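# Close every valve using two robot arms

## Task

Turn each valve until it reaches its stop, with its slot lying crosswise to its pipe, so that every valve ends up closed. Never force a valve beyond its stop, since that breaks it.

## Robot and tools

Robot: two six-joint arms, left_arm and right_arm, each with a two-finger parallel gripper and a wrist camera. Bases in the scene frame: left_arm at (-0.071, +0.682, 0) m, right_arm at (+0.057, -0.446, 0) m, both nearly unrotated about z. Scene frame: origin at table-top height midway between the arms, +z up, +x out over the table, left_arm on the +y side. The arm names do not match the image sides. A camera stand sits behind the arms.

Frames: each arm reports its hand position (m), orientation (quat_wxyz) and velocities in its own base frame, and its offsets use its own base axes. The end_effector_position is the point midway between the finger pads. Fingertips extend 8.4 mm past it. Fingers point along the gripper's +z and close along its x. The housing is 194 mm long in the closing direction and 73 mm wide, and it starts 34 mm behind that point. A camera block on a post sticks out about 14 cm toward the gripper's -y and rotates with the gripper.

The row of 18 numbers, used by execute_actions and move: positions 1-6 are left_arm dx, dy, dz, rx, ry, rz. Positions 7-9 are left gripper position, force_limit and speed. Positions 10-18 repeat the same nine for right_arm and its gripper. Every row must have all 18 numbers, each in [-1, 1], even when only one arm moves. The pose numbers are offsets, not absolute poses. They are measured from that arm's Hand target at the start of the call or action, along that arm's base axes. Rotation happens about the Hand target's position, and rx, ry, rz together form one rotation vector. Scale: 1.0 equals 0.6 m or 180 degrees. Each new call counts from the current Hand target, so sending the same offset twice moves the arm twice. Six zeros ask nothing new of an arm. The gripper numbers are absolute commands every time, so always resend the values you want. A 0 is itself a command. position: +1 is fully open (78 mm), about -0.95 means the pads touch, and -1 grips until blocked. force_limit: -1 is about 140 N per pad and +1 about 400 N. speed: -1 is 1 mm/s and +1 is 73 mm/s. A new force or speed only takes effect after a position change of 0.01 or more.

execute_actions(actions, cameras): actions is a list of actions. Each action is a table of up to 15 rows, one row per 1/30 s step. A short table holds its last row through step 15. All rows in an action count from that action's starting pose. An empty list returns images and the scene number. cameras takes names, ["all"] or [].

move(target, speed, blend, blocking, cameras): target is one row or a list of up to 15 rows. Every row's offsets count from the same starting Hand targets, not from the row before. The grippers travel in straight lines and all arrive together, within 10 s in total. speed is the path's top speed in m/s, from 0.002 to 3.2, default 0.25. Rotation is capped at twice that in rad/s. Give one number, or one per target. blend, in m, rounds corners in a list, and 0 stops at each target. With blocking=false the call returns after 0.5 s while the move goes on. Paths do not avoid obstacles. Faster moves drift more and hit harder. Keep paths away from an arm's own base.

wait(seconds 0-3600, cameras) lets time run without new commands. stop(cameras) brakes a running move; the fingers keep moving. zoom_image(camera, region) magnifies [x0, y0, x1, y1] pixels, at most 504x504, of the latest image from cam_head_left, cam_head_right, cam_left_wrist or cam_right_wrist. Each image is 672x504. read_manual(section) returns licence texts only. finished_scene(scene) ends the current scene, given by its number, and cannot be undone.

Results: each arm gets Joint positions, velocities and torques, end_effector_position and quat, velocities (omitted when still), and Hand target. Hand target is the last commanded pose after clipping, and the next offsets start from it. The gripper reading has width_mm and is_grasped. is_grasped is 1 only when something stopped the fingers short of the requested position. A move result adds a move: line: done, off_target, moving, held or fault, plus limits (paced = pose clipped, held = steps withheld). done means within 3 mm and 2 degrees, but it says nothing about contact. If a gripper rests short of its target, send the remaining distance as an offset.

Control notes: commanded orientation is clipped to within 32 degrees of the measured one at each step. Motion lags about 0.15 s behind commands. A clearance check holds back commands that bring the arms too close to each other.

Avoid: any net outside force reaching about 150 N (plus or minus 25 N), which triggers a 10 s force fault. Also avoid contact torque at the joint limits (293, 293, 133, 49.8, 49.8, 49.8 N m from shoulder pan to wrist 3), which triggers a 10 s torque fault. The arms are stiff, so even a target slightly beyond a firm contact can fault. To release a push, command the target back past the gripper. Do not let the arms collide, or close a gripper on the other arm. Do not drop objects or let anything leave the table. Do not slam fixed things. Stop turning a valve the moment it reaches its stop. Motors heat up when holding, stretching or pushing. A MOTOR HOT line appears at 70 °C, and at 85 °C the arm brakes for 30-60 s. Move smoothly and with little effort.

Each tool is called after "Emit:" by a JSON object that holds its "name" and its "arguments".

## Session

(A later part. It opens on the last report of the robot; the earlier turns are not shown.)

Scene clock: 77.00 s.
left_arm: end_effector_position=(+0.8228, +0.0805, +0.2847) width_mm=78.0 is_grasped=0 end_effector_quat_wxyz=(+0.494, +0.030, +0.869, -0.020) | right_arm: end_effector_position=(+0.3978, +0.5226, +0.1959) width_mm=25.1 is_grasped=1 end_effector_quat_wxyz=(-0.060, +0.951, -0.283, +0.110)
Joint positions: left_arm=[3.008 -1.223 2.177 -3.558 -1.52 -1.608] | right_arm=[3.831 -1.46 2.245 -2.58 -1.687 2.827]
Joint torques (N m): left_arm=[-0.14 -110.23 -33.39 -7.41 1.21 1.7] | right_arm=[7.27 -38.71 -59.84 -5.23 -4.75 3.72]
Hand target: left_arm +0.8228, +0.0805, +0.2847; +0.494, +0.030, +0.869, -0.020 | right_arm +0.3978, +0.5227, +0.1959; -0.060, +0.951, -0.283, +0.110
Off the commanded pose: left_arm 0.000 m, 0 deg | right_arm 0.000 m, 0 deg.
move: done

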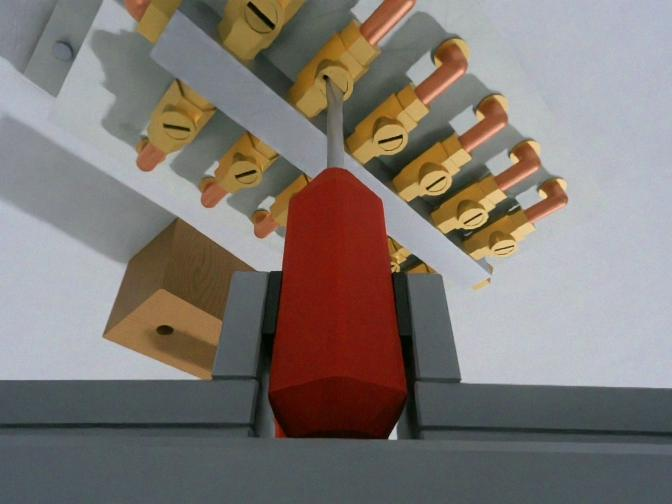

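Emit:
{"name": "move", "arguments": {"target": [0,0,0,0,0,0,1,1,1,-0.0002,0.0001,-0.0,0.0027,0.0006,-0.0108,-0.98,0,-0.4], "speed": 0.05}}

Emit:
{"name": "move", "arguments": {"target": [0,0,0,0,0,0,1,1,1,-0.0002,0.0001,-0.0,0.0013,0.0003,-0.0054,-0.98,0,-0.4], "speed": 0.05}}

Scene clock: 77.97 s.
left_arm: end_effector_position=(+0.8228, +0.0805, +0.2847) width_mm=78.0 is_grasped=0 end_effector_quat_wxyz=(+0.494, +0.030, +0.869, -0.020) | right_arm: end_effector_position=(+0.3976, +0.5227, +0.1959) width_mm=25.1 is_grasped=1 end_effector_quat_wxyz=(-0.062, +0.946, -0.300, +0.109)
Joint positions: left_arm=[3.008 -1.223 2.177 -3.558 -1.52 -1.608] | right_arm=[3.832 -1.46 2.245 -2.58 -1.687 2.862]
Joint torques (N m): left_arm=[0.48 -110.99 -33.05 -7.58 1.42 1.59] | right_arm=[6.78 -44.72 -70.16 -5.03 -4.99 4.31]
Hand target: left_arm +0.8228, +0.0805, +0.2847; +0.494, +0.030, +0.869, -0.020 | right_arm +0.3976, +0.5227, +0.1959; -0.062, +0.946, -0.300, +0.109
Off the commanded pose: left_arm 0.000 m, 0 deg | right_arm 0.000 m, 0 deg.
move: done

Scene clock: 78.53 s.
left_arm: end_effector_position=(+0.8228, +0.0805, +0.2847) width_mm=78.0 is_grasped=0 end_effector_quat_wxyz=(+0.494, +0.030, +0.869, -0.020) | right_arm: end_effector_position=(+0.3975, +0.5228, +0.1959) width_mm=25.1 is_grasped=1 end_effector_quat_wxyz=(-0.063, +0.943, -0.308, +0.109)
Joint positions: left_arm=[3.008 -1.223 2.177 -3.558 -1.52 -1.608] | right_arm=[3.832 -1.46 2.245 -2.579 -1.687 2.88]
Joint torques (N m): left_arm=[-0.2 -109.44 -33.18 -7.48 1.4 1.48] | right_arm=[6.3 -51.51 -71.91 -4.95 -5.23 5.54]
Hand target: left_arm +0.8228, +0.0805, +0.2847; +0.494, +0.030, +0.869, -0.020 | right_arm +0.3975, +0.5228, +0.1959; -0.063, +0.943, -0.308, +0.109
Off the commanded pose: left_arm 0.000 m, 0 deg | right_arm 0.000 m, 0 deg.
move: done

Emit:
{"name": "move", "arguments": {"target": [[0,0,0,0,0,0,1,1,1,0.0003,-0.0001,0,-0.0047,-0.001,0.0188,-0.98,0,-0.4],[0,0,0,0,0,0,1,1,1,-0.0046,-0.0011,0.0193,-0.0047,-0.001,0.0188,-0.98,0,-0.4]], "speed": [0.05,0.08], "cameras": ["cam_right_wrist"]}}

Emit:
{"name": "zoom_image", "arguments": {"camera": "cam_right_wrist", "region": [266, 40, 406, 220]}}

Scene clock: 80.07 s.
left_arm: end_effector_position=(+0.8228, +0.0805, +0.2847) width_mm=78.0 is_grasped=0 end_effector_quat_wxyz=(+0.494, +0.030, +0.869, -0.020) | right_arm: end_effector_position=(+0.3948, +0.5221, +0.2073) width_mm=25.1 is_grasped=1 end_effector_quat_wxyz=(-0.059, +0.952, -0.279, +0.111)
Joint positions: left_arm=[3.008 -1.223 2.177 -3.558 -1.52 -1.608] | right_arm=[3.834 -1.48 2.24 -2.554 -1.687 2.821]
Joint torques (N m): left_arm=[-0.53 -110.72 -33.21 -7.69 1.52 1.5] | right_arm=[10.87 -56.61 -65.56 -2.78 -4.02 2.18]
Hand target: left_arm +0.8228, +0.0805, +0.2847; +0.494, +0.030, +0.869, -0.020 | right_arm +0.3948, +0.5221, +0.2075; -0.059, +0.952, -0.279, +0.111
Off the commanded pose: left_arm 0.000 m, 0 deg | right_arm 0.000 m, 0 deg.
move: done

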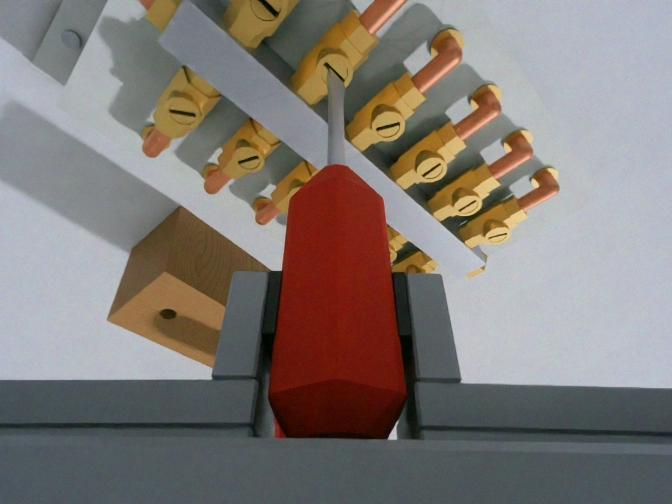

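Scaled by 2.800.

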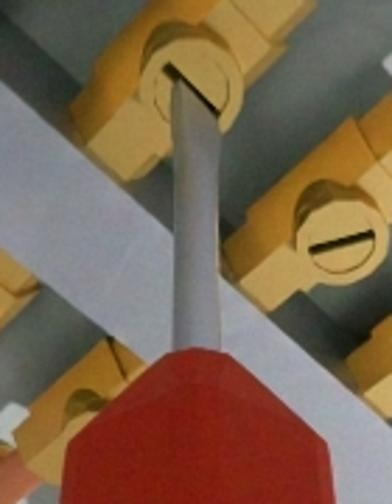

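Emit:
{"name": "move", "arguments": {"target": [[0,0,0,0,0,0,1,1,1,0.0217,-0.0633,0.0008,-0.0838,-0.0175,0.3336,-0.98,0,-0.4],[0,0,0,0,0,0,1,1,1,0.0242,-0.0625,-0.0088,-0.0838,-0.0175,0.3336,-0.98,0,-0.4]], "speed": [0.3,0.05], "cameras": ["cam_right_wrist"]}}

Emit:
{"name": "zoom_image", "arguments": {"camera": "cam_right_wrist", "region": [316, 50, 358, 92]}}

Scene clock: 83.23 s.
left_arm: end_effector_position=(+0.8228, +0.0805, +0.2847) width_mm=78.0 is_grasped=0 end_effector_quat_wxyz=(+0.494, +0.030, +0.869, -0.020) | right_arm: end_effector_position=(+0.4093, +0.4846, +0.2023) width_mm=25.1 is_grasped=1 end_effector_quat_wxyz=(+0.006, +0.960, +0.251, +0.125)
Joint positions: left_arm=[3.008 -1.223 2.177 -3.558 -1.52 -1.608] | right_arm=[3.767 -1.507 2.284 -2.578 -1.672 1.673]
Joint torques (N m): left_arm=[-1 -111.39 -33.06 -7.65 1.45 1.49] | right_arm=[-5.92 -31.9 -49.42 -5.54 3.64 -4.02]
Hand target: left_arm +0.8228, +0.0805, +0.2847; +0.494, +0.030, +0.869, -0.020 | right_arm +0.4093, +0.4846, +0.2022; +0.006, +0.960, +0.251, +0.125
Off the commanded pose: left_arm 0.000 m, 0 deg | right_arm 0.000 m, 0 deg.
move: done

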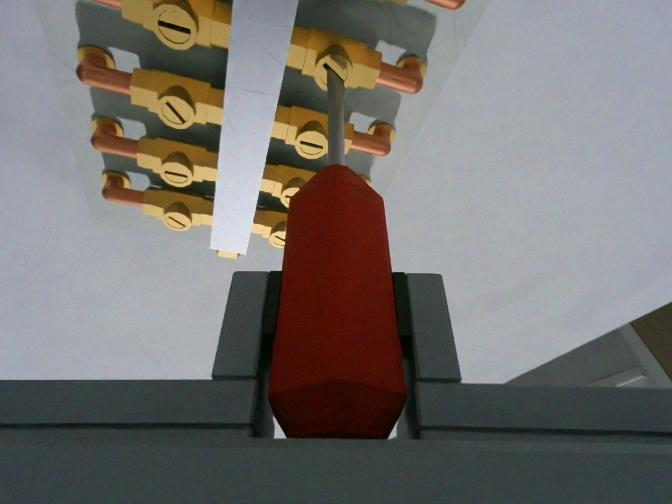

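Scaled by 12.000.

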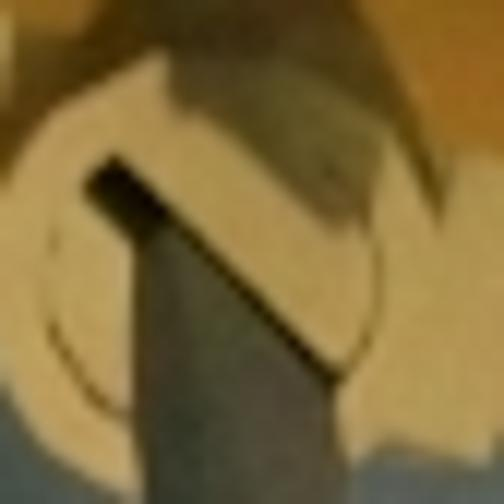

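Emit:
{"name": "move", "arguments": {"target": [[0,0,0,0,0,0,1,1,1,-0.0006,-0.0014,-0.0002,-0.0027,-0.0006,0.0108,-0.98,0,-0.4],[0,0,0,0,0,0,1,1,1,0.0004,-0.0012,-0.0042,-0.0027,-0.0006,0.0108,-0.98,0,-0.4]], "speed": [0.05,0.03], "cameras": ["cam_right_wrist"]}}

Emit:
{"name": "zoom_image", "arguments": {"camera": "cam_right_wrist", "region": [316, 50, 358, 92]}}

Scene clock: 84.43 s.
left_arm: end_effector_position=(+0.8228, +0.0805, +0.2847) width_mm=78.0 is_grasped=0 end_effector_quat_wxyz=(+0.494, +0.030, +0.869, -0.020) | right_arm: end_effector_position=(+0.4095, +0.4839, +0.1998) width_mm=25.1 is_grasped=1 end_effector_quat_wxyz=(+0.008, +0.955, +0.268, +0.125)
Joint positions: left_arm=[3.008 -1.223 2.177 -3.558 -1.52 -1.608] | right_arm=[3.765 -1.504 2.287 -2.584 -1.671 1.637]
Joint torques (N m): left_arm=[1.8 -109.52 -33.94 -7.65 1.54 1.64] | right_arm=[-7.03 -33.21 -49.04 -5.68 4.01 -4.34]
Hand target: left_arm +0.8228, +0.0805, +0.2847; +0.494, +0.030, +0.869, -0.020 | right_arm +0.4095, +0.4839, +0.1997; +0.008, +0.955, +0.268, +0.125
Off the commanded pose: left_arm 0.000 m, 0 deg | right_arm 0.000 m, 0 deg.
move: done

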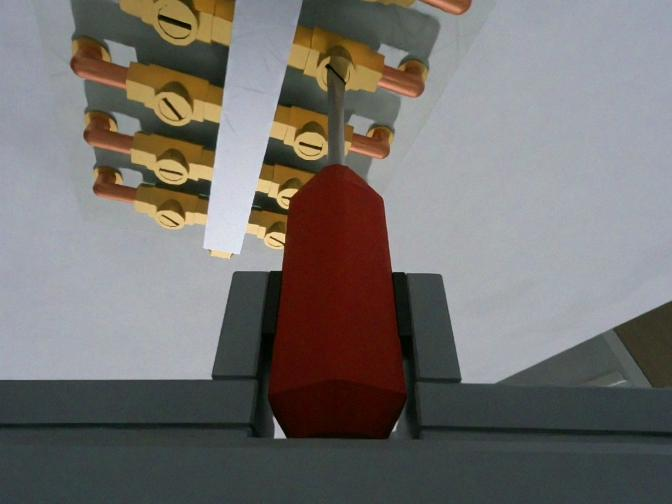

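Scaled by 12.000.

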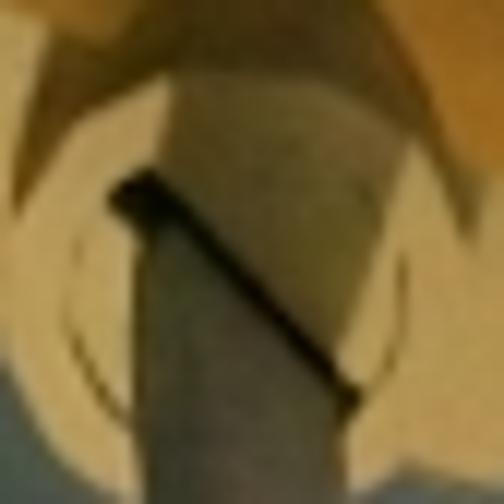

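Emit:
{"name": "move", "arguments": {"target": [0,0,0,0,0,0,1,1,1,0.0004,0.0001,-0.0018,0,0,0,-0.98,0,-0.4], "speed": 0.03, "cameras": ["cam_right_wrist"]}}

Emit:
{"name": "zoom_image", "arguments": {"camera": "cam_right_wrist", "region": [316, 50, 358, 92]}}

Scene clock: 85.07 s.
left_arm: end_effector_position=(+0.8228, +0.0805, +0.2847) width_mm=78.0 is_grasped=0 end_effector_quat_wxyz=(+0.494, +0.030, +0.869, -0.020) | right_arm: end_effector_position=(+0.4098, +0.4840, +0.1986) width_mm=25.1 is_grasped=1 end_effector_quat_wxyz=(+0.008, +0.955, +0.268, +0.125)
Joint positions: left_arm=[3.008 -1.223 2.177 -3.558 -1.52 -1.608] | right_arm=[3.765 -1.501 2.287 -2.587 -1.671 1.637]
Joint torques (N m): left_arm=[1.27 -109.57 -33.44 -7.42 1.65 1.72] | right_arm=[-7.61 -33.95 -48.53 -5.68 3.21 -3.86]
Hand target: left_arm +0.8228, +0.0805, +0.2847; +0.494, +0.030, +0.869, -0.020 | right_arm +0.4098, +0.4840, +0.1986; +0.008, +0.955, +0.268, +0.125
Off the commanded pose: left_arm 0.000 m, 0 deg | right_arm 0.000 m, 0 deg.
move: done

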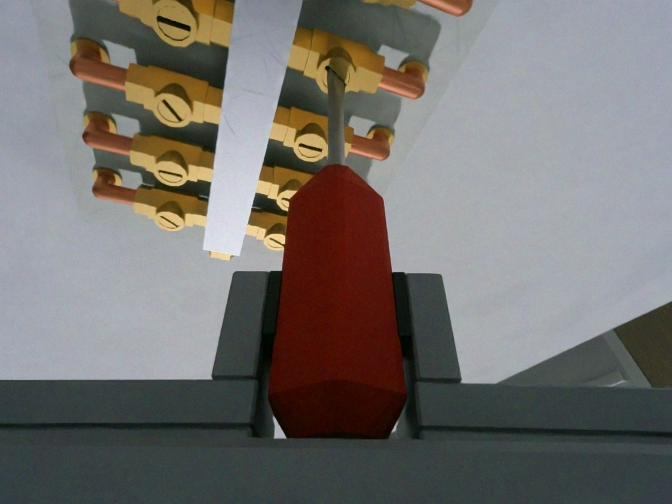

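Scaled by 12.000.

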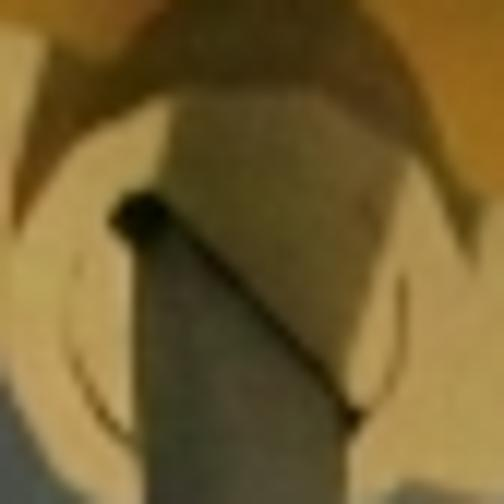

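Emit:
{"name": "move", "arguments": {"target": [0,0,0,0,0,0,1,1,1,0.0002,0.0,-0.001,0,0,0,-0.98,0,-0.4], "speed": 0.03}}

Scene clock: 85.60 s.
left_arm: end_effector_position=(+0.8228, +0.0805, +0.2847) width_mm=78.0 is_grasped=0 end_effector_quat_wxyz=(+0.494, +0.030, +0.869, -0.020) | right_arm: end_effector_position=(+0.4099, +0.4840, +0.1980) width_mm=25.1 is_grasped=1 end_effector_quat_wxyz=(+0.008, +0.955, +0.268, +0.125)
Joint positions: left_arm=[3.008 -1.223 2.177 -3.558 -1.52 -1.608] | right_arm=[3.765 -1.5 2.288 -2.589 -1.671 1.636]
Joint torques (N m): left_arm=[0.3 -111.1 -32.67 -7.73 1.54 1.67] | right_arm=[-5.97 -34.51 -48.43 -5.69 3.49 -3.76]
Hand target: left_arm +0.8228, +0.0805, +0.2847; +0.494, +0.030, +0.869, -0.020 | right_arm +0.4099, +0.4840, +0.1980; +0.008, +0.955, +0.268, +0.125
Off the commanded pose: left_arm 0.000 m, 0 deg | right_arm 0.000 m, 0 deg.
move: done

Emit:
{"name": "move", "arguments": {"target": [0,0,0,0,0,0,1,1,1,0.0005,0.0001,-0.0019,0,0,0,-0.98,0,-0.4], "speed": 0.03}}

Scene clock: 86.20 s.
left_arm: end_effector_position=(+0.8228, +0.0805, +0.2847) width_mm=78.0 is_grasped=0 end_effector_quat_wxyz=(+0.494, +0.030, +0.869, -0.020) | right_arm: end_effector_position=(+0.4102, +0.4840, +0.1969) width_mm=25.1 is_grasped=1 end_effector_quat_wxyz=(+0.008, +0.955, +0.268, +0.125)
Joint positions: left_arm=[3.008 -1.223 2.177 -3.558 -1.52 -1.608] | right_arm=[3.765 -1.498 2.288 -2.591 -1.671 1.636]
Joint torques (N m): left_arm=[0.34 -109.53 -33.14 -7.64 1.49 1.68] | right_arm=[-6.19 -35.03 -48.51 -5.49 3.61 -4.17]
Hand target: left_arm +0.8228, +0.0805, +0.2847; +0.494, +0.030, +0.869, -0.020 | right_arm +0.4102, +0.4840, +0.1969; +0.008, +0.955, +0.268, +0.125
Off the commanded pose: left_arm 0.000 m, 0 deg | right_arm 0.000 m, 0 deg.
move: done

Emit:
{"name": "move", "arguments": {"target": [[0,0,0,0,0,0,1,1,1,-0.0029,-0.0007,-0.0007,0.0352,0.0074,-0.1399,-0.98,0,-0.4],[0,0,0,0,0,0,1,1,1,-0.0054,-0.0002,-0.0013,0.0649,0.0136,-0.2583,-0.98,0,-0.4],[0,0,0,0,0,0,1,1,1,-0.0071,0.0008,-0.0017,0.0879,0.0184,-0.3498,-0.98,0,-0.4]], "speed": [0.2,0.2,0.12], "cameras": ["cam_right_wrist"]}}

Emit:
{"name": "zoom_image", "arguments": {"camera": "cam_right_wrist", "region": [296, 40, 380, 180]}}

Scene clock: 91.23 s.
left_arm: end_effector_position=(+0.8228, +0.0805, +0.2847) width_mm=78.0 is_grasped=0 end_effector_quat_wxyz=(+0.494, +0.030, +0.869, -0.020) | right_arm: end_effector_position=(+0.4059, +0.4845, +0.1958) width_mm=25.1 is_grasped=1 end_effector_quat_wxyz=(-0.060, +0.950, -0.288, +0.110)
Joint positions: left_arm=[3.008 -1.223 2.177 -3.558 -1.52 -1.608] | right_arm=[3.77 -1.5 2.293 -2.594 -1.673 2.776]
Joint torques (N m): left_arm=[0.18 -109.53 -33.28 -7.64 2.04 1.77] | right_arm=[6.62 -36.98 -58.78 -5.52 -5.2 4.15]
Hand target: left_arm +0.8228, +0.0805, +0.2847; +0.494, +0.030, +0.869, -0.020 | right_arm +0.4059, +0.4845, +0.1958; -0.060, +0.949, -0.288, +0.110
Off the commanded pose: left_arm 0.000 m, 0 deg | right_arm 0.000 m, 0 deg.
move: done

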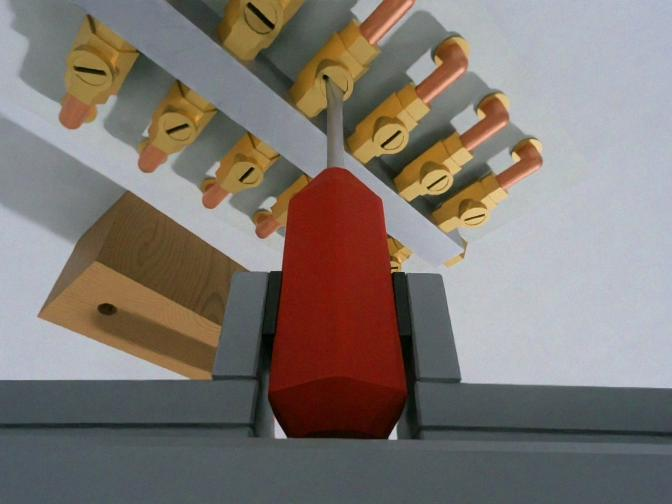

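Scaled by 3.600.

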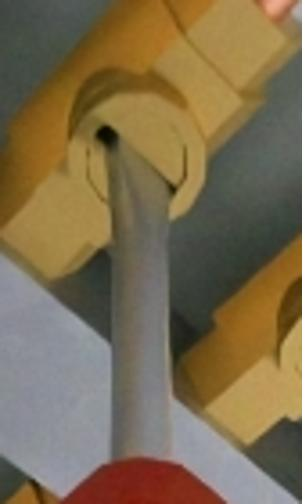

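Emit:
{"name": "move", "arguments": {"target": [[0,0,0,0,0,0,1,1,1,-0.0011,-0.0016,-0.0004,0,0,0,-0.98,0,-0.4],[0,0,0,0,0,0,1,1,1,-0.0012,-0.0015,-0.0004,0.0027,0.0006,-0.0108,-0.98,0,-0.4]], "speed": [0.03,0.05], "cameras": ["cam_right_wrist"]}}

Emit:
{"name": "zoom_image", "arguments": {"camera": "cam_right_wrist", "region": [296, 40, 380, 180]}}

Scene clock: 92.47 s.
left_arm: end_effector_position=(+0.8228, +0.0805, +0.2847) width_mm=78.0 is_grasped=0 end_effector_quat_wxyz=(+0.494, +0.030, +0.869, -0.020) | right_arm: end_effector_position=(+0.4052, +0.4836, +0.1956) width_mm=25.1 is_grasped=1 end_effector_quat_wxyz=(-0.062, +0.944, -0.304, +0.109)
Joint positions: left_arm=[3.008 -1.223 2.177 -3.558 -1.52 -1.608] | right_arm=[3.769 -1.502 2.295 -2.595 -1.673 2.81]
Joint torques (N m): left_arm=[-0.24 -110.43 -33.25 -7.71 1.91 1.78] | right_arm=[-6.22 -51.28 -50.01 -3.96 0.66 5.44]
Hand target: left_arm +0.8228, +0.0805, +0.2847; +0.494, +0.030, +0.869, -0.020 | right_arm +0.4052, +0.4836, +0.1956; -0.062, +0.944, -0.304, +0.109
Off the commanded pose: left_arm 0.000 m, 0 deg | right_arm 0.000 m, 0 deg.
move: done

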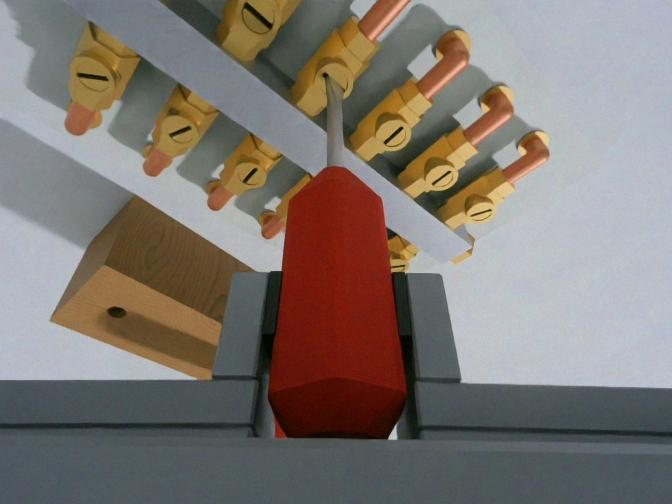

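Scaled by 3.600.

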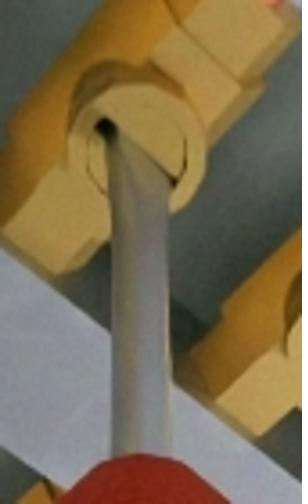

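Emit:
{"name": "move", "arguments": {"target": [[0,0,0,0,0,0,1,1,1,-0.0001,0.0001,0,0.0014,0.0003,-0.0054,-0.98,0,-0.4]], "speed": [0.05]}}

Scene clock: 93.13 s.
left_arm: end_effector_position=(+0.8228, +0.0805, +0.2847) width_mm=78.0 is_grasped=0 end_effector_quat_wxyz=(+0.494, +0.030, +0.869, -0.020) | right_arm: end_effector_position=(+0.4052, +0.4836, +0.1956) width_mm=25.1 is_grasped=1 end_effector_quat_wxyz=(-0.063, +0.942, -0.312, +0.108)
Joint positions: left_arm=[3.008 -1.223 2.177 -3.558 -1.52 -1.608] | right_arm=[3.77 -1.502 2.295 -2.595 -1.672 2.828]
Joint torques (N m): left_arm=[-0.67 -110.33 -33.21 -7.59 1.68 1.84] | right_arm=[4.79 -51.9 -49.56 -4.11 0.89 6.5]
Hand target: left_arm +0.8228, +0.0805, +0.2847; +0.494, +0.030, +0.869, -0.020 | right_arm +0.4051, +0.4837, +0.1956; -0.063, +0.942, -0.313, +0.108
Off the commanded pose: left_arm 0.000 m, 0 deg | right_arm 0.000 m, 0 deg.
move: done

Emit:
{"name": "move", "arguments": {"target": [[0,0,0,0,0,0,1,1,1,0.0002,-0.0001,0,-0.0041,-0.0008,0.0161,-0.98,0,-0.4],[0,0,0,0,0,0,1,1,1,-0.0051,-0.0012,0.021,-0.0041,-0.0008,0.0161,-0.98,0,-0.4],[0,0,0,0,0,0,1,1,1,0.0197,-0.0613,0.0225,-0.1239,-0.0259,0.4929,-0.98,0,-0.4],[0,0,0,0,0,0,1,1,1,0.0225,-0.0608,0.0112,-0.1239,-0.0259,0.4929,-0.98,0,-0.4]], "speed": [0.05,0.08,0.3,0.05], "cameras": ["cam_right_wrist"]}}

Emit:
{"name": "zoom_image", "arguments": {"camera": "cam_right_wrist", "region": [316, 50, 358, 92]}}

Scene clock: 98.27 s.
left_arm: end_effector_position=(+0.8228, +0.0805, +0.2847) width_mm=78.0 is_grasped=0 end_effector_quat_wxyz=(+0.494, +0.030, +0.869, -0.020) | right_arm: end_effector_position=(+0.4186, +0.4472, +0.2024) width_mm=25.1 is_grasped=1 end_effector_quat_wxyz=(+0.034, +0.881, +0.457, +0.121)
Joint positions: left_arm=[3.008 -1.223 2.177 -3.558 -1.52 -1.608] | right_arm=[3.701 -1.544 2.325 -2.588 -1.657 1.162]
Joint torques (N m): left_arm=[0.62 -109.43 -32.81 -7.79 1.95 1.98] | right_arm=[-7.12 -32.43 -49.74 -5.98 3.8 -4.05]
Hand target: left_arm +0.8228, +0.0805, +0.2847; +0.494, +0.030, +0.869, -0.020 | right_arm +0.4186, +0.4472, +0.2023; +0.034, +0.881, +0.457, +0.121
Off the commanded pose: left_arm 0.000 m, 0 deg | right_arm 0.000 m, 0 deg.
move: done

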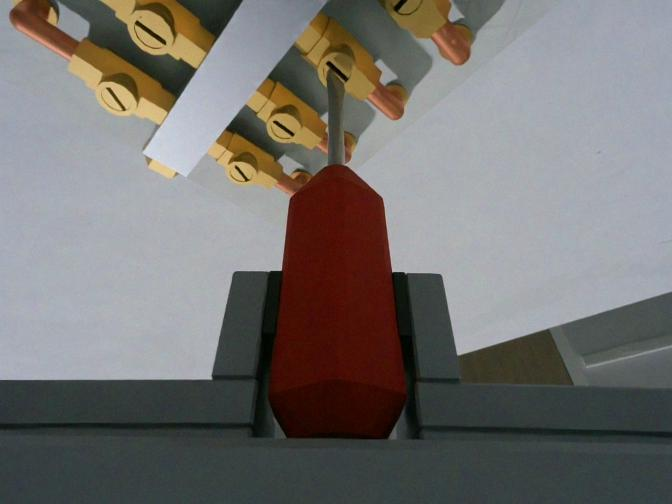

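Scaled by 12.000.

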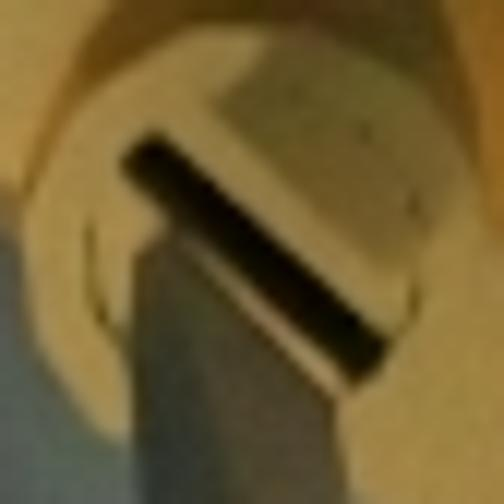

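Emit:
{"name": "move", "arguments": {"target": [[0,0,0,0,0,0,1,1,1,0.0001,0.0013,0.0001,-0.0041,-0.0008,0.0161,-0.98,0,-0.4],[0,0,0,0,0,0,1,1,1,0.0011,0.0015,-0.0038,-0.0041,-0.0008,0.0161,-0.98,0,-0.4]], "speed": [0.05,0.03], "cameras": ["cam_right_wrist"]}}

Emit:
{"name": "zoom_image", "arguments": {"camera": "cam_right_wrist", "region": [316, 50, 358, 92]}}

Scene clock: 99.60 s.
left_arm: end_effector_position=(+0.8228, +0.0805, +0.2847) width_mm=78.0 is_grasped=0 end_effector_quat_wxyz=(+0.494, +0.030, +0.869, -0.020) | right_arm: end_effector_position=(+0.4193, +0.4481, +0.2002) width_mm=25.1 is_grasped=1 end_effector_quat_wxyz=(+0.037, +0.868, +0.480, +0.119)
Joint positions: left_arm=[3.008 -1.223 2.177 -3.558 -1.52 -1.608] | right_arm=[3.702 -1.539 2.325 -2.593 -1.657 1.111]
Joint torques (N m): left_arm=[-1.68 -109.51 -32.88 -7.68 1.79 1.95] | right_arm=[-6.89 -31.67 -48.1 -5.78 -0.46 -4.05]
Hand target: left_arm +0.8228, +0.0805, +0.2847; +0.494, +0.030, +0.869, -0.020 | right_arm +0.4193, +0.4481, +0.2000; +0.037, +0.868, +0.480, +0.119
Off the commanded pose: left_arm 0.000 m, 0 deg | right_arm 0.000 m, 0 deg.
move: done

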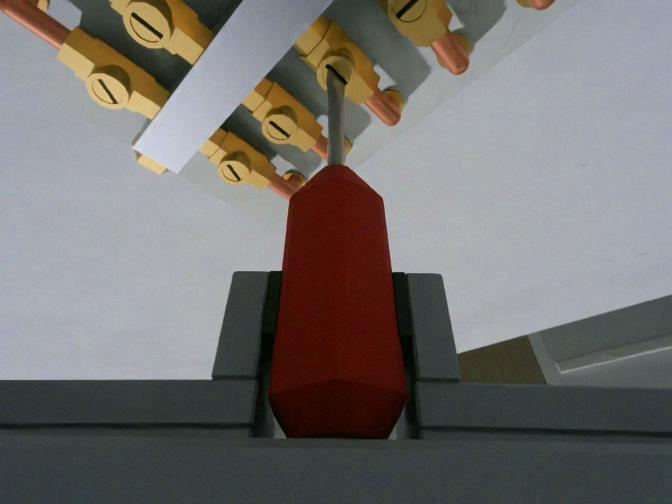

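Scaled by 12.000.

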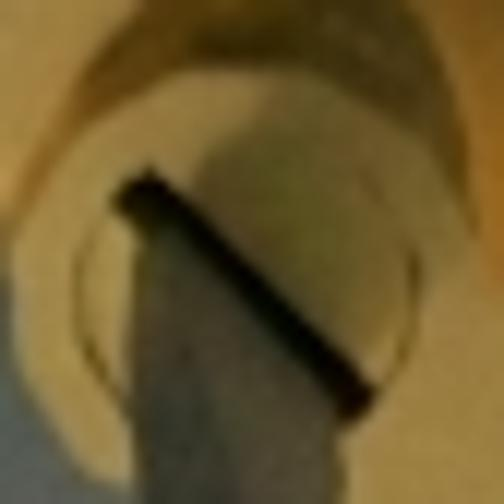

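Emit:
{"name": "move", "arguments": {"target": [[0,0,0,0,0,0,1,1,1,0.0006,0.0004,-0.0020,-0.002,-0.0004,0.0081,-0.98,0,-0.4]], "speed": [0.03], "cameras": ["cam_right_wrist"]}}

Emit:
{"name": "zoom_image", "arguments": {"camera": "cam_right_wrist", "region": [316, 50, 358, 92]}}

Scene clock: 100.53 s.
left_arm: end_effector_position=(+0.8228, +0.0805, +0.2847) width_mm=78.0 is_grasped=0 end_effector_quat_wxyz=(+0.494, +0.030, +0.869, -0.020) | right_arm: end_effector_position=(+0.4197, +0.4484, +0.1990) width_mm=25.1 is_grasped=1 end_effector_quat_wxyz=(+0.038, +0.862, +0.491, +0.119)
Joint positions: left_arm=[3.008 -1.223 2.177 -3.558 -1.52 -1.608] | right_arm=[3.701 -1.536 2.325 -2.596 -1.657 1.085]
Joint torques (N m): left_arm=[-0.17 -109.79 -33.2 -7.52 1.96 2.07] | right_arm=[-7.13 -4.91 -27.76 -2.13 4.15 -3.99]
Hand target: left_arm +0.8228, +0.0805, +0.2847; +0.494, +0.030, +0.869, -0.020 | right_arm +0.4197, +0.4483, +0.1988; +0.038, +0.862, +0.491, +0.119
Off the commanded pose: left_arm 0.000 m, 0 deg | right_arm 0.000 m, 0 deg.
move: done

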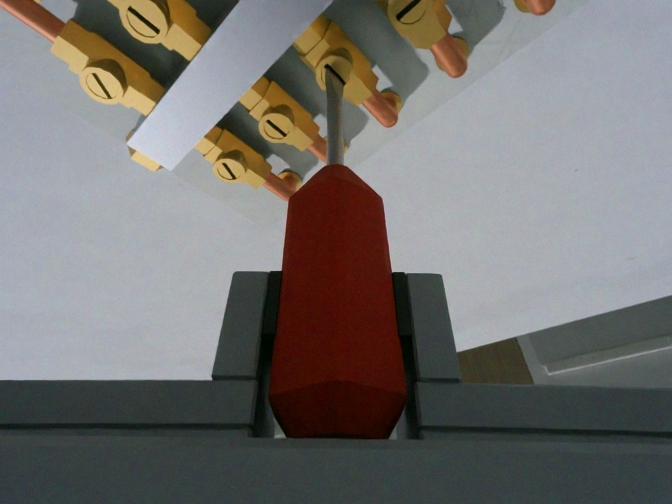

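Scaled by 12.000.

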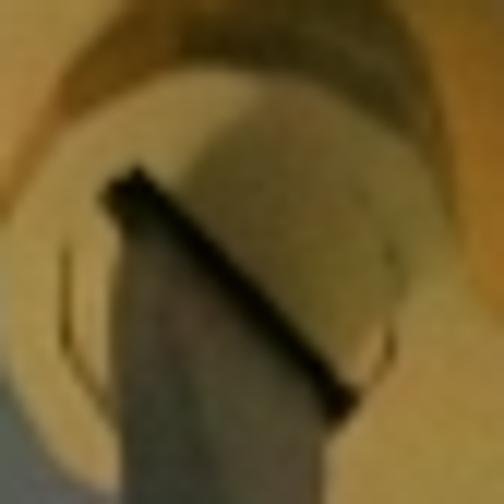

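Emit:
{"name": "move", "arguments": {"target": [[0,0,0,0,0,0,1,1,1,-0.0008,-0.0002,0.0034,0,0,0,-0.98,0,-0.4],[0,0,0,0,0,0,1,1,1,-0.001,0.0005,0.0034,0,0,0,-0.98,0,-0.4],[0,0,0,0,0,0,1,1,1,-0.0003,0.0007,0.0007,0,0,0,-0.98,0,-0.4]], "speed": 0.03, "cameras": ["cam_right_wrist"]}}

Emit:
{"name": "zoom_image", "arguments": {"camera": "cam_right_wrist", "region": [316, 50, 358, 92]}}

Scene clock: 101.40 s.
left_arm: end_effector_position=(+0.8228, +0.0805, +0.2847) width_mm=78.0 is_grasped=0 end_effector_quat_wxyz=(+0.494, +0.030, +0.869, -0.020) | right_arm: end_effector_position=(+0.4195, +0.4487, +0.1994) width_mm=25.1 is_grasped=1 end_effector_quat_wxyz=(+0.038, +0.862, +0.491, +0.119)
Joint positions: left_arm=[3.008 -1.223 2.177 -3.558 -1.52 -1.608] | right_arm=[3.702 -1.537 2.325 -2.595 -1.657 1.085]
Joint torques (N m): left_arm=[0.18 -109.77 -32.79 -7.65 1.93 1.87] | right_arm=[10.48 -31.08 -49.06 -5.3 -3.75 2.15]
Hand target: left_arm +0.8228, +0.0805, +0.2847; +0.494, +0.030, +0.869, -0.020 | right_arm +0.4195, +0.4487, +0.1993; +0.038, +0.862, +0.491, +0.119
Off the commanded pose: left_arm 0.000 m, 0 deg | right_arm 0.000 m, 0 deg.
move: done

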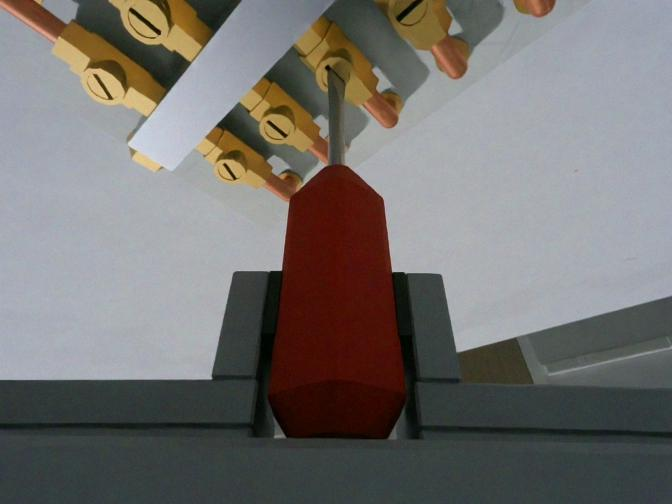

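Scaled by 12.000.

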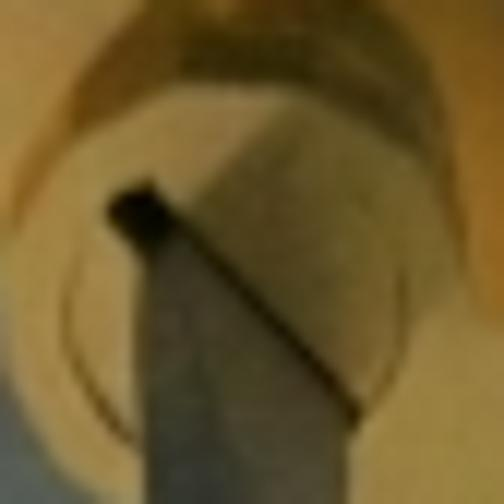

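Emit:
{"name": "move", "arguments": {"target": [[0,0,0,0,0,0,1,1,1,-0.0005,-0.0001,0,0,0,0,-0.98,0,-0.4],[0,0,0,0,0,0,1,1,1,-0.0003,-0.0001,-0.0011,0,0,0,-0.98,0,-0.4]], "speed": 0.02}}

Scene clock: 101.97 s.
left_arm: end_effector_position=(+0.8228, +0.0805, +0.2847) width_mm=78.0 is_grasped=0 end_effector_quat_wxyz=(+0.494, +0.030, +0.869, -0.020) | right_arm: end_effector_position=(+0.4193, +0.4487, +0.1986) width_mm=25.1 is_grasped=1 end_effector_quat_wxyz=(+0.038, +0.862, +0.491, +0.119)
Joint positions: left_arm=[3.008 -1.223 2.177 -3.558 -1.52 -1.608] | right_arm=[3.702 -1.536 2.326 -2.596 -1.657 1.085]
Joint torques (N m): left_arm=[-1.1 -110.13 -33.23 -7.48 1.8 1.78] | right_arm=[8.35 -30.09 -48 -5.87 -3.62 1.42]
Hand target: left_arm +0.8228, +0.0805, +0.2847; +0.494, +0.030, +0.869, -0.020 | right_arm +0.4193, +0.4487, +0.1986; +0.038, +0.862, +0.491, +0.119
Off the commanded pose: left_arm 0.000 m, 0 deg | right_arm 0.000 m, 0 deg.
move: done

Emit:
{"name": "move", "arguments": {"target": [[0,0,0,0,0,0,1,1,1,0.0005,0.0001,-0.0019,0,0,0,-0.98,0,-0.4],[0,0,0,0,0,0,1,1,1,-0.0018,-0.0031,-0.0027,0.0399,0.0083,-0.1588,-0.98,0,-0.4],[0,0,0,0,0,0,1,1,1,-0.0048,-0.0046,-0.0035,0.0737,0.0154,-0.2933,-0.98,0,-0.4],[0,0,0,0,0,0,1,1,1,-0.0077,-0.0047,-0.0042,0.1034,0.0216,-0.4117,-0.98,0,-0.4],[0,0,0,0,0,0,1,1,1,-0.0099,-0.004,-0.0047,0.1264,0.0264,-0.5031,-0.98,0,-0.4]], "speed": [0.03,0.25,0.25,0.2,0.12], "cameras": ["cam_right_wrist"]}}

Emit:
{"name": "zoom_image", "arguments": {"camera": "cam_right_wrist", "region": [296, 40, 380, 180]}}

Scene clock: 108.40 s.
left_arm: end_effector_position=(+0.8228, +0.0805, +0.2847) width_mm=78.0 is_grasped=0 end_effector_quat_wxyz=(+0.494, +0.030, +0.869, -0.020) | right_arm: end_effector_position=(+0.4134, +0.4463, +0.1958) width_mm=25.1 is_grasped=1 end_effector_quat_wxyz=(-0.061, +0.949, -0.291, +0.110)
Joint positions: left_arm=[3.008 -1.223 2.177 -3.558 -1.52 -1.608] | right_arm=[3.704 -1.541 2.338 -2.605 -1.657 2.718]
Joint torques (N m): left_arm=[-2.56 -110.13 -32.55 -7.5 2.11 1.61] | right_arm=[8.8 -42.3 -49.18 -5.41 -4.03 3]
Hand target: left_arm +0.8228, +0.0805, +0.2847; +0.494, +0.030, +0.869, -0.020 | right_arm +0.4134, +0.4463, +0.1958; -0.061, +0.948, -0.291, +0.110
Off the commanded pose: left_arm 0.000 m, 0 deg | right_arm 0.000 m, 0 deg.
move: done

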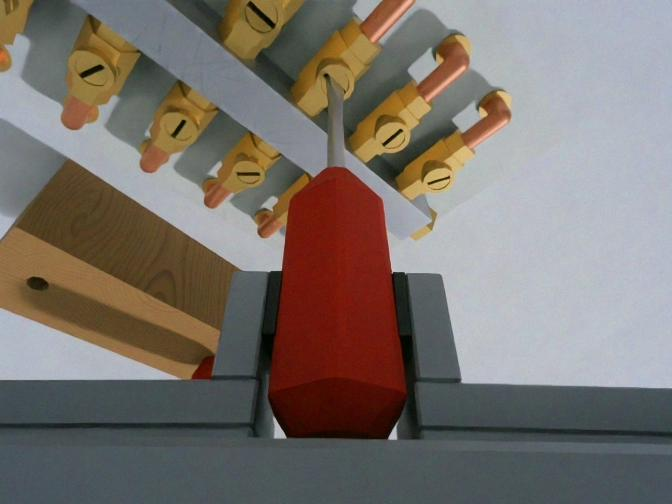

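Scaled by 3.600.

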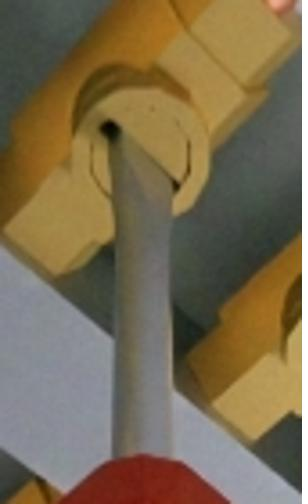

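Emit:
{"name": "move", "arguments": {"target": [[0,0,0,0,0,0,1,1,1,-0.0002,0.0001,0,0.0027,0.0006,-0.0108,-0.98,0,-0.4]], "speed": 0.05}}

Emit:
{"name": "move", "arguments": {"target": [[0,0,0,0,0,0,1,1,1,-0.0001,0.0000,0,0.0014,0.0003,-0.0054,-0.98,0,-0.4]], "speed": 0.05}}

Scene clock: 109.30 s.
left_arm: end_effector_position=(+0.8228, +0.0805, +0.2847) width_mm=78.0 is_grasped=0 end_effector_quat_wxyz=(+0.494, +0.030, +0.869, -0.020) | right_arm: end_effector_position=(+0.4132, +0.4463, +0.1958) width_mm=25.1 is_grasped=1 end_effector_quat_wxyz=(-0.063, +0.943, -0.307, +0.109)
Joint positions: left_arm=[3.008 -1.223 2.177 -3.558 -1.52 -1.608] | right_arm=[3.705 -1.541 2.338 -2.604 -1.657 2.754]
Joint torques (N m): left_arm=[-0.41 -109.37 -33.17 -7.77 2.09 1.82] | right_arm=[7.78 -46.97 -50.33 -3.6 -4.48 5.17]
Hand target: left_arm +0.8228, +0.0805, +0.2847; +0.494, +0.030, +0.869, -0.020 | right_arm +0.4132, +0.4463, +0.1958; -0.063, +0.943, -0.308, +0.109
Off the commanded pose: left_arm 0.000 m, 0 deg | right_arm 0.000 m, 0 deg.
move: done

Scene clock: 109.87 s.
left_arm: end_effector_position=(+0.8228, +0.0805, +0.2847) width_mm=78.0 is_grasped=0 end_effector_quat_wxyz=(+0.494, +0.030, +0.869, -0.020) | right_arm: end_effector_position=(+0.4132, +0.4463, +0.1958) width_mm=25.1 is_grasped=1 end_effector_quat_wxyz=(-0.064, +0.941, -0.316, +0.108) end_effector_velocity=(-0.001, +0.000, -0.001) end_effector_angular_velocity=(+0.000, +0.001, -0.003)
Joint positions: left_arm=[3.008 -1.223 2.177 -3.558 -1.52 -1.608] | right_arm=[3.705 -1.541 2.338 -2.604 -1.657 2.771]
Joint velocities: left_arm=[within noise] | right_arm=[0.001 0.001 0 0 -0.001 0.005]
Joint torques (N m): left_arm=[-1.2 -109.91 -32.22 -7.56 2.28 1.88] | right_arm=[6.75 -48.44 -50.43 -5.63 2.55 5.89]
Hand target: left_arm +0.8228, +0.0805, +0.2847; +0.494, +0.030, +0.869, -0.020 | right_arm +0.4132, +0.4463, +0.1958; -0.064, +0.940, -0.316, +0.108
Off the commanded pose: left_arm 0.000 m, 0 deg | right_arm 0.000 m, 0 deg.
move: done

Emit:
{"name": "move", "arguments": {"target": [[0,0,0,0,0,0,1,1,1,0.0002,-0.0001,0,-0.0041,-0.0008,0.0161,-0.98,0,-0.4],[0,0,0,0,0,0,1,1,1,-0.0051,-0.0012,0.021,-0.0041,-0.0008,0.0161,-0.98,0,-0.4],[0,0,0,0,0,0,1,1,1,0.0198,-0.0597,0.0222,-0.1285,-0.0269,0.5112,-0.98,0,-0.4],[0,0,0,0,0,0,1,1,1,0.0228,-0.059,0.0100,-0.1285,-0.0269,0.5112,-0.98,0,-0.4]], "speed": [0.05,0.08,0.3,0.05], "cameras": ["cam_right_wrist"]}}

Emit:
{"name": "zoom_image", "arguments": {"camera": "cam_right_wrist", "region": [316, 50, 358, 92]}}

Scene clock: 115.13 s.
left_arm: end_effector_position=(+0.8228, +0.0805, +0.2847) width_mm=78.0 is_grasped=0 end_effector_quat_wxyz=(+0.494, +0.030, +0.869, -0.020) | right_arm: end_effector_position=(+0.4268, +0.4109, +0.2019) width_mm=25.1 is_grasped=1 end_effector_quat_wxyz=(+0.037, +0.868, +0.480, +0.120)
Joint positions: left_arm=[3.008 -1.223 2.177 -3.558 -1.52 -1.608] | right_arm=[3.633 -1.579 2.364 -2.596 -1.641 1.044]
Joint torques (N m): left_arm=[-0.67 -110.2 -32.98 -7.6 2.39 1.76] | right_arm=[-5.52 -27.91 -48.94 -5.84 3.98 -3.86]
Hand target: left_arm +0.8228, +0.0805, +0.2847; +0.494, +0.030, +0.869, -0.020 | right_arm +0.4269, +0.4109, +0.2018; +0.037, +0.868, +0.480, +0.120
Off the commanded pose: left_arm 0.000 m, 0 deg | right_arm 0.000 m, 0 deg.
move: done

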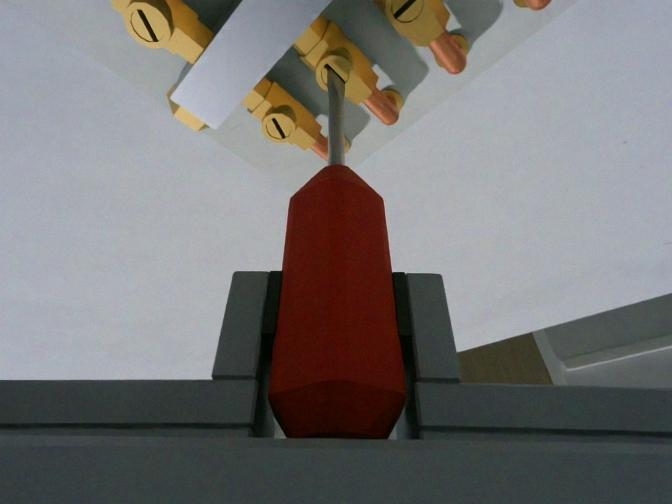

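Scaled by 12.000.

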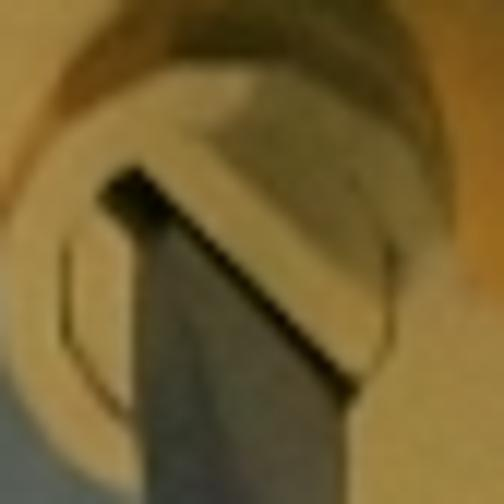

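Emit:
{"name": "move", "arguments": {"target": [[0,0,0,0,0,0,1,1,1,0.0002,-0.0009,0.000,-0.0014,-0.0003,0.0054,-0.98,0,-0.4],[0,0,0,0,0,0,1,1,1,0.0011,-0.0007,-0.0034,-0.0014,-0.0003,0.0054,-0.98,0,-0.4]], "speed": [0.05,0.03], "cameras": ["cam_right_wrist"]}}

Emit:
{"name": "zoom_image", "arguments": {"camera": "cam_right_wrist", "region": [316, 50, 358, 92]}}

Scene clock: 115.93 s.
left_arm: end_effector_position=(+0.8228, +0.0805, +0.2847) width_mm=78.0 is_grasped=0 end_effector_quat_wxyz=(+0.494, +0.030, +0.869, -0.020) | right_arm: end_effector_position=(+0.4275, +0.4105, +0.1999) width_mm=25.1 is_grasped=1 end_effector_quat_wxyz=(+0.038, +0.864, +0.488, +0.119) end_effector_velocity=(+0.001, +0.001, -0.002) end_effector_angular_velocity=(+0.001, +0.001, +0.001)
Joint positions: left_arm=[3.008 -1.223 2.177 -3.558 -1.52 -1.608] | right_arm=[3.632 -1.576 2.365 -2.601 -1.641 1.025]
Joint velocities: left_arm=[within noise] | right_arm=[0 0.005 -0.001 -0.003 0.001 -0.001]
Joint torques (N m): left_arm=[-1 -109.2 -32.39 -7.65 2.19 1.86] | right_arm=[-5.65 -26.24 -48.43 -5.32 3.97 -4.23]
Hand target: left_arm +0.8228, +0.0805, +0.2847; +0.494, +0.030, +0.869, -0.020 | right_arm +0.4275, +0.4105, +0.1997; +0.038, +0.864, +0.488, +0.119
Off the commanded pose: left_arm 0.000 m, 0 deg | right_arm 0.000 m, 0 deg.
move: done

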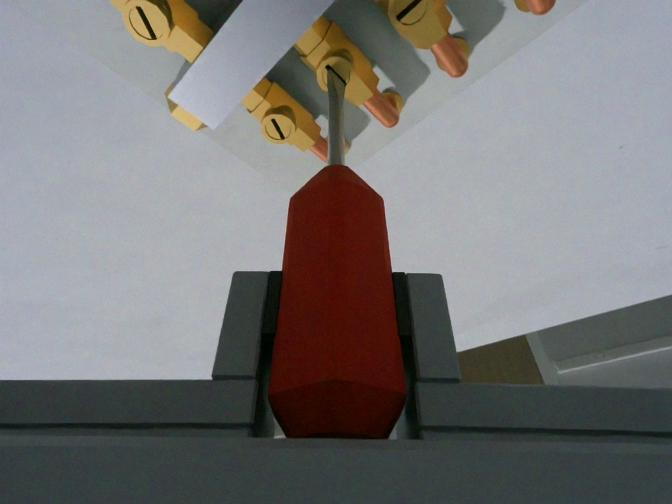

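Scaled by 12.000.

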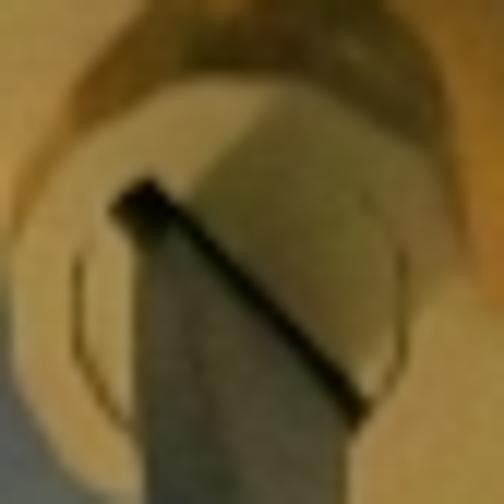

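Emit:
{"name": "move", "arguments": {"target": [[0,0,0,0,0,0,1,1,1,0.0004,0.0001,-0.0015,0,0,0,-0.98,0,-0.4]], "speed": 0.03, "cameras": ["cam_right_wrist"]}}

Emit:
{"name": "zoom_image", "arguments": {"camera": "cam_right_wrist", "region": [316, 50, 358, 92]}}

Scene clock: 116.57 s.
left_arm: end_effector_position=(+0.8228, +0.0805, +0.2847) width_mm=78.0 is_grasped=0 end_effector_quat_wxyz=(+0.494, +0.030, +0.869, -0.020) | right_arm: end_effector_position=(+0.4278, +0.4106, +0.1989) width_mm=25.1 is_grasped=1 end_effector_quat_wxyz=(+0.038, +0.864, +0.488, +0.119)
Joint positions: left_arm=[3.008 -1.223 2.177 -3.558 -1.52 -1.608] | right_arm=[3.632 -1.574 2.366 -2.604 -1.641 1.025]
Joint torques (N m): left_arm=[-0.04 -109.91 -33.37 -7.52 2.38 1.92] | right_arm=[-5.46 -28.13 -48.03 -5.67 3.22 -4.12]
Hand target: left_arm +0.8228, +0.0805, +0.2847; +0.494, +0.030, +0.869, -0.020 | right_arm +0.4278, +0.4106, +0.1988; +0.038, +0.864, +0.488, +0.119
Off the commanded pose: left_arm 0.000 m, 0 deg | right_arm 0.000 m, 0 deg.
move: done

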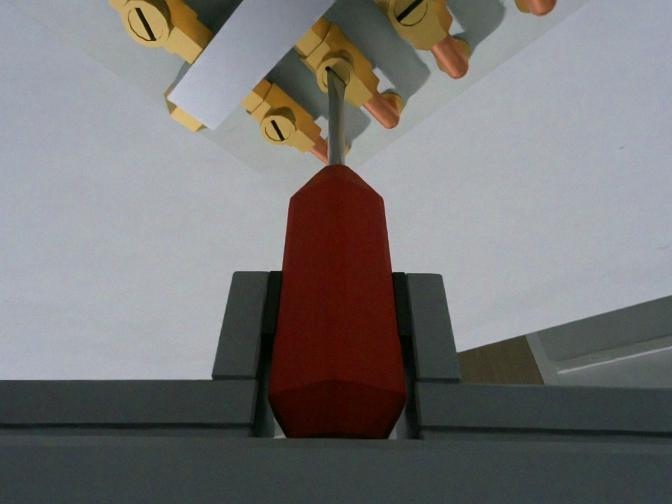

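Scaled by 12.000.

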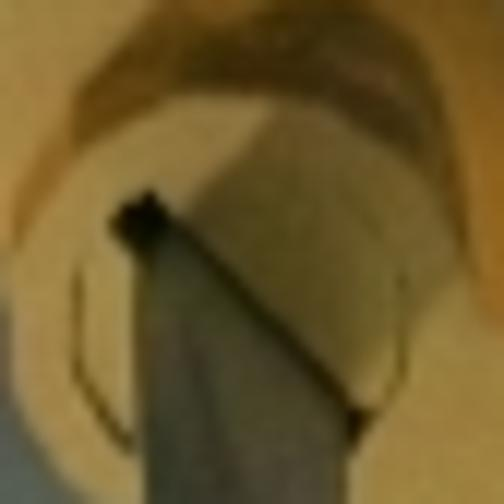

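Emit:
{"name": "move", "arguments": {"target": [[0,0,0,0,0,0,1,1,1,0.0006,0.0001,-0.0025,0,0,0,-0.98,0,-0.4],[0,0,0,0,0,0,1,1,1,-0.0017,-0.0031,-0.0033,0.0399,0.0083,-0.1588,-0.98,0,-0.4],[0,0,0,0,0,0,1,1,1,-0.0047,-0.0046,-0.0041,0.0737,0.0154,-0.2933,-0.98,0,-0.4],[0,0,0,0,0,0,1,1,1,-0.0076,-0.0047,-0.0048,0.1034,0.0216,-0.4117,-0.98,0,-0.4],[0,0,0,0,0,0,1,1,1,-0.0099,-0.0039,-0.0053,0.1280,0.0268,-0.5095,-0.98,0,-0.4]], "speed": [0.03,0.25,0.25,0.2,0.12], "cameras": ["cam_right_wrist"]}}

Emit:
{"name": "zoom_image", "arguments": {"camera": "cam_right_wrist", "region": [296, 40, 380, 180]}}

Scene clock: 122.90 s.
left_arm: end_effector_position=(+0.8228, +0.0805, +0.2847) width_mm=78.0 is_grasped=0 end_effector_quat_wxyz=(+0.494, +0.030, +0.869, -0.020) | right_arm: end_effector_position=(+0.4218, +0.4082, +0.1957) width_mm=25.1 is_grasped=1 end_effector_quat_wxyz=(-0.062, +0.944, -0.305, +0.109)
Joint positions: left_arm=[3.008 -1.223 2.177 -3.558 -1.52 -1.608] | right_arm=[3.633 -1.579 2.378 -2.612 -1.64 2.678]
Joint torques (N m): left_arm=[-0.14 -108.83 -32.29 -7.61 2.44 1.78] | right_arm=[5.32 -36.79 -47.91 -5.66 -5.2 5.53]
Hand target: left_arm +0.8228, +0.0805, +0.2847; +0.494, +0.030, +0.869, -0.020 | right_arm +0.4218, +0.4082, +0.1957; -0.062, +0.944, -0.305, +0.109
Off the commanded pose: left_arm 0.000 m, 0 deg | right_arm 0.000 m, 0 deg.
move: done

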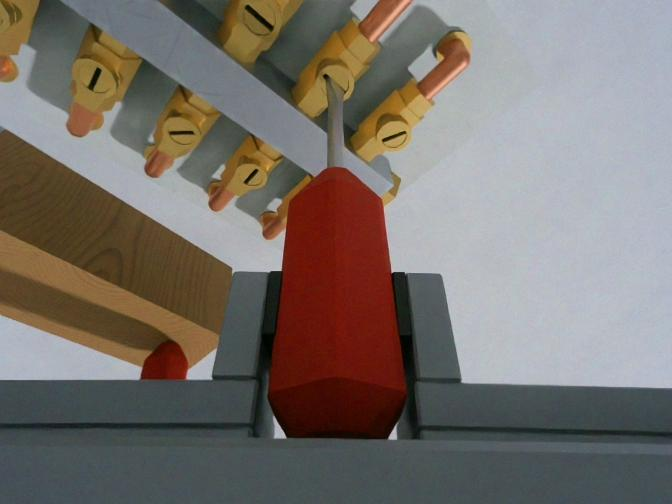

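Scaled by 3.600.

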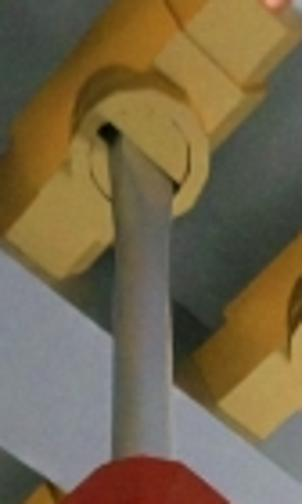

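Emit:
{"name": "move", "arguments": {"target": [[0,0,0,0,0,0,1,1,1,-0.0001,0.0000,0,0.0011,0.0002,-0.0043,-0.98,0,-0.4]], "speed": 0.05}}

Scene clock: 123.50 s.
left_arm: end_effector_position=(+0.8228, +0.0805, +0.2847) width_mm=78.0 is_grasped=0 end_effector_quat_wxyz=(+0.494, +0.030, +0.869, -0.020) | right_arm: end_effector_position=(+0.4218, +0.4082, +0.1956) width_mm=25.1 is_grasped=1 end_effector_quat_wxyz=(-0.063, +0.942, -0.311, +0.108)
Joint positions: left_arm=[3.008 -1.223 2.177 -3.558 -1.52 -1.608] | right_arm=[3.633 -1.579 2.379 -2.612 -1.64 2.692]
Joint torques (N m): left_arm=[0.72 -109.86 -32.99 -7.51 2.39 2.05] | right_arm=[6.57 -41.01 -45.75 -5.79 -4.49 5.2]
Hand target: left_arm +0.8228, +0.0805, +0.2847; +0.494, +0.030, +0.869, -0.020 | right_arm +0.4218, +0.4082, +0.1957; -0.063, +0.942, -0.312, +0.108
Off the commanded pose: left_arm 0.000 m, 0 deg | right_arm 0.000 m, 0 deg.
move: done

Emit:
{"name": "move", "arguments": {"target": [[0,0,0,0,0,0,1,1,1,0,0.0000,0,0.0011,0.0002,-0.0043,-0.98,0,-0.4]], "speed": 0.05}}

Scene clock: 124.13 s.
left_arm: end_effector_position=(+0.8228, +0.0805, +0.2847) width_mm=78.0 is_grasped=0 end_effector_quat_wxyz=(+0.494, +0.030, +0.869, -0.020) | right_arm: end_effector_position=(+0.4218, +0.4082, +0.1957) width_mm=25.1 is_grasped=1 end_effector_quat_wxyz=(-0.064, +0.940, -0.318, +0.108)
Joint positions: left_arm=[3.008 -1.223 2.177 -3.558 -1.52 -1.608] | right_arm=[3.633 -1.579 2.379 -2.612 -1.64 2.706]
Joint torques (N m): left_arm=[-0.46 -110.47 -32.45 -7.63 2.45 1.95] | right_arm=[4.47 -41.62 -46.45 -6.28 -3.45 6.81]
Hand target: left_arm +0.8228, +0.0805, +0.2847; +0.494, +0.030, +0.869, -0.020 | right_arm +0.4218, +0.4082, +0.1957; -0.064, +0.940, -0.318, +0.108
Off the commanded pose: left_arm 0.000 m, 0 deg | right_arm 0.000 m, 0 deg.
move: done


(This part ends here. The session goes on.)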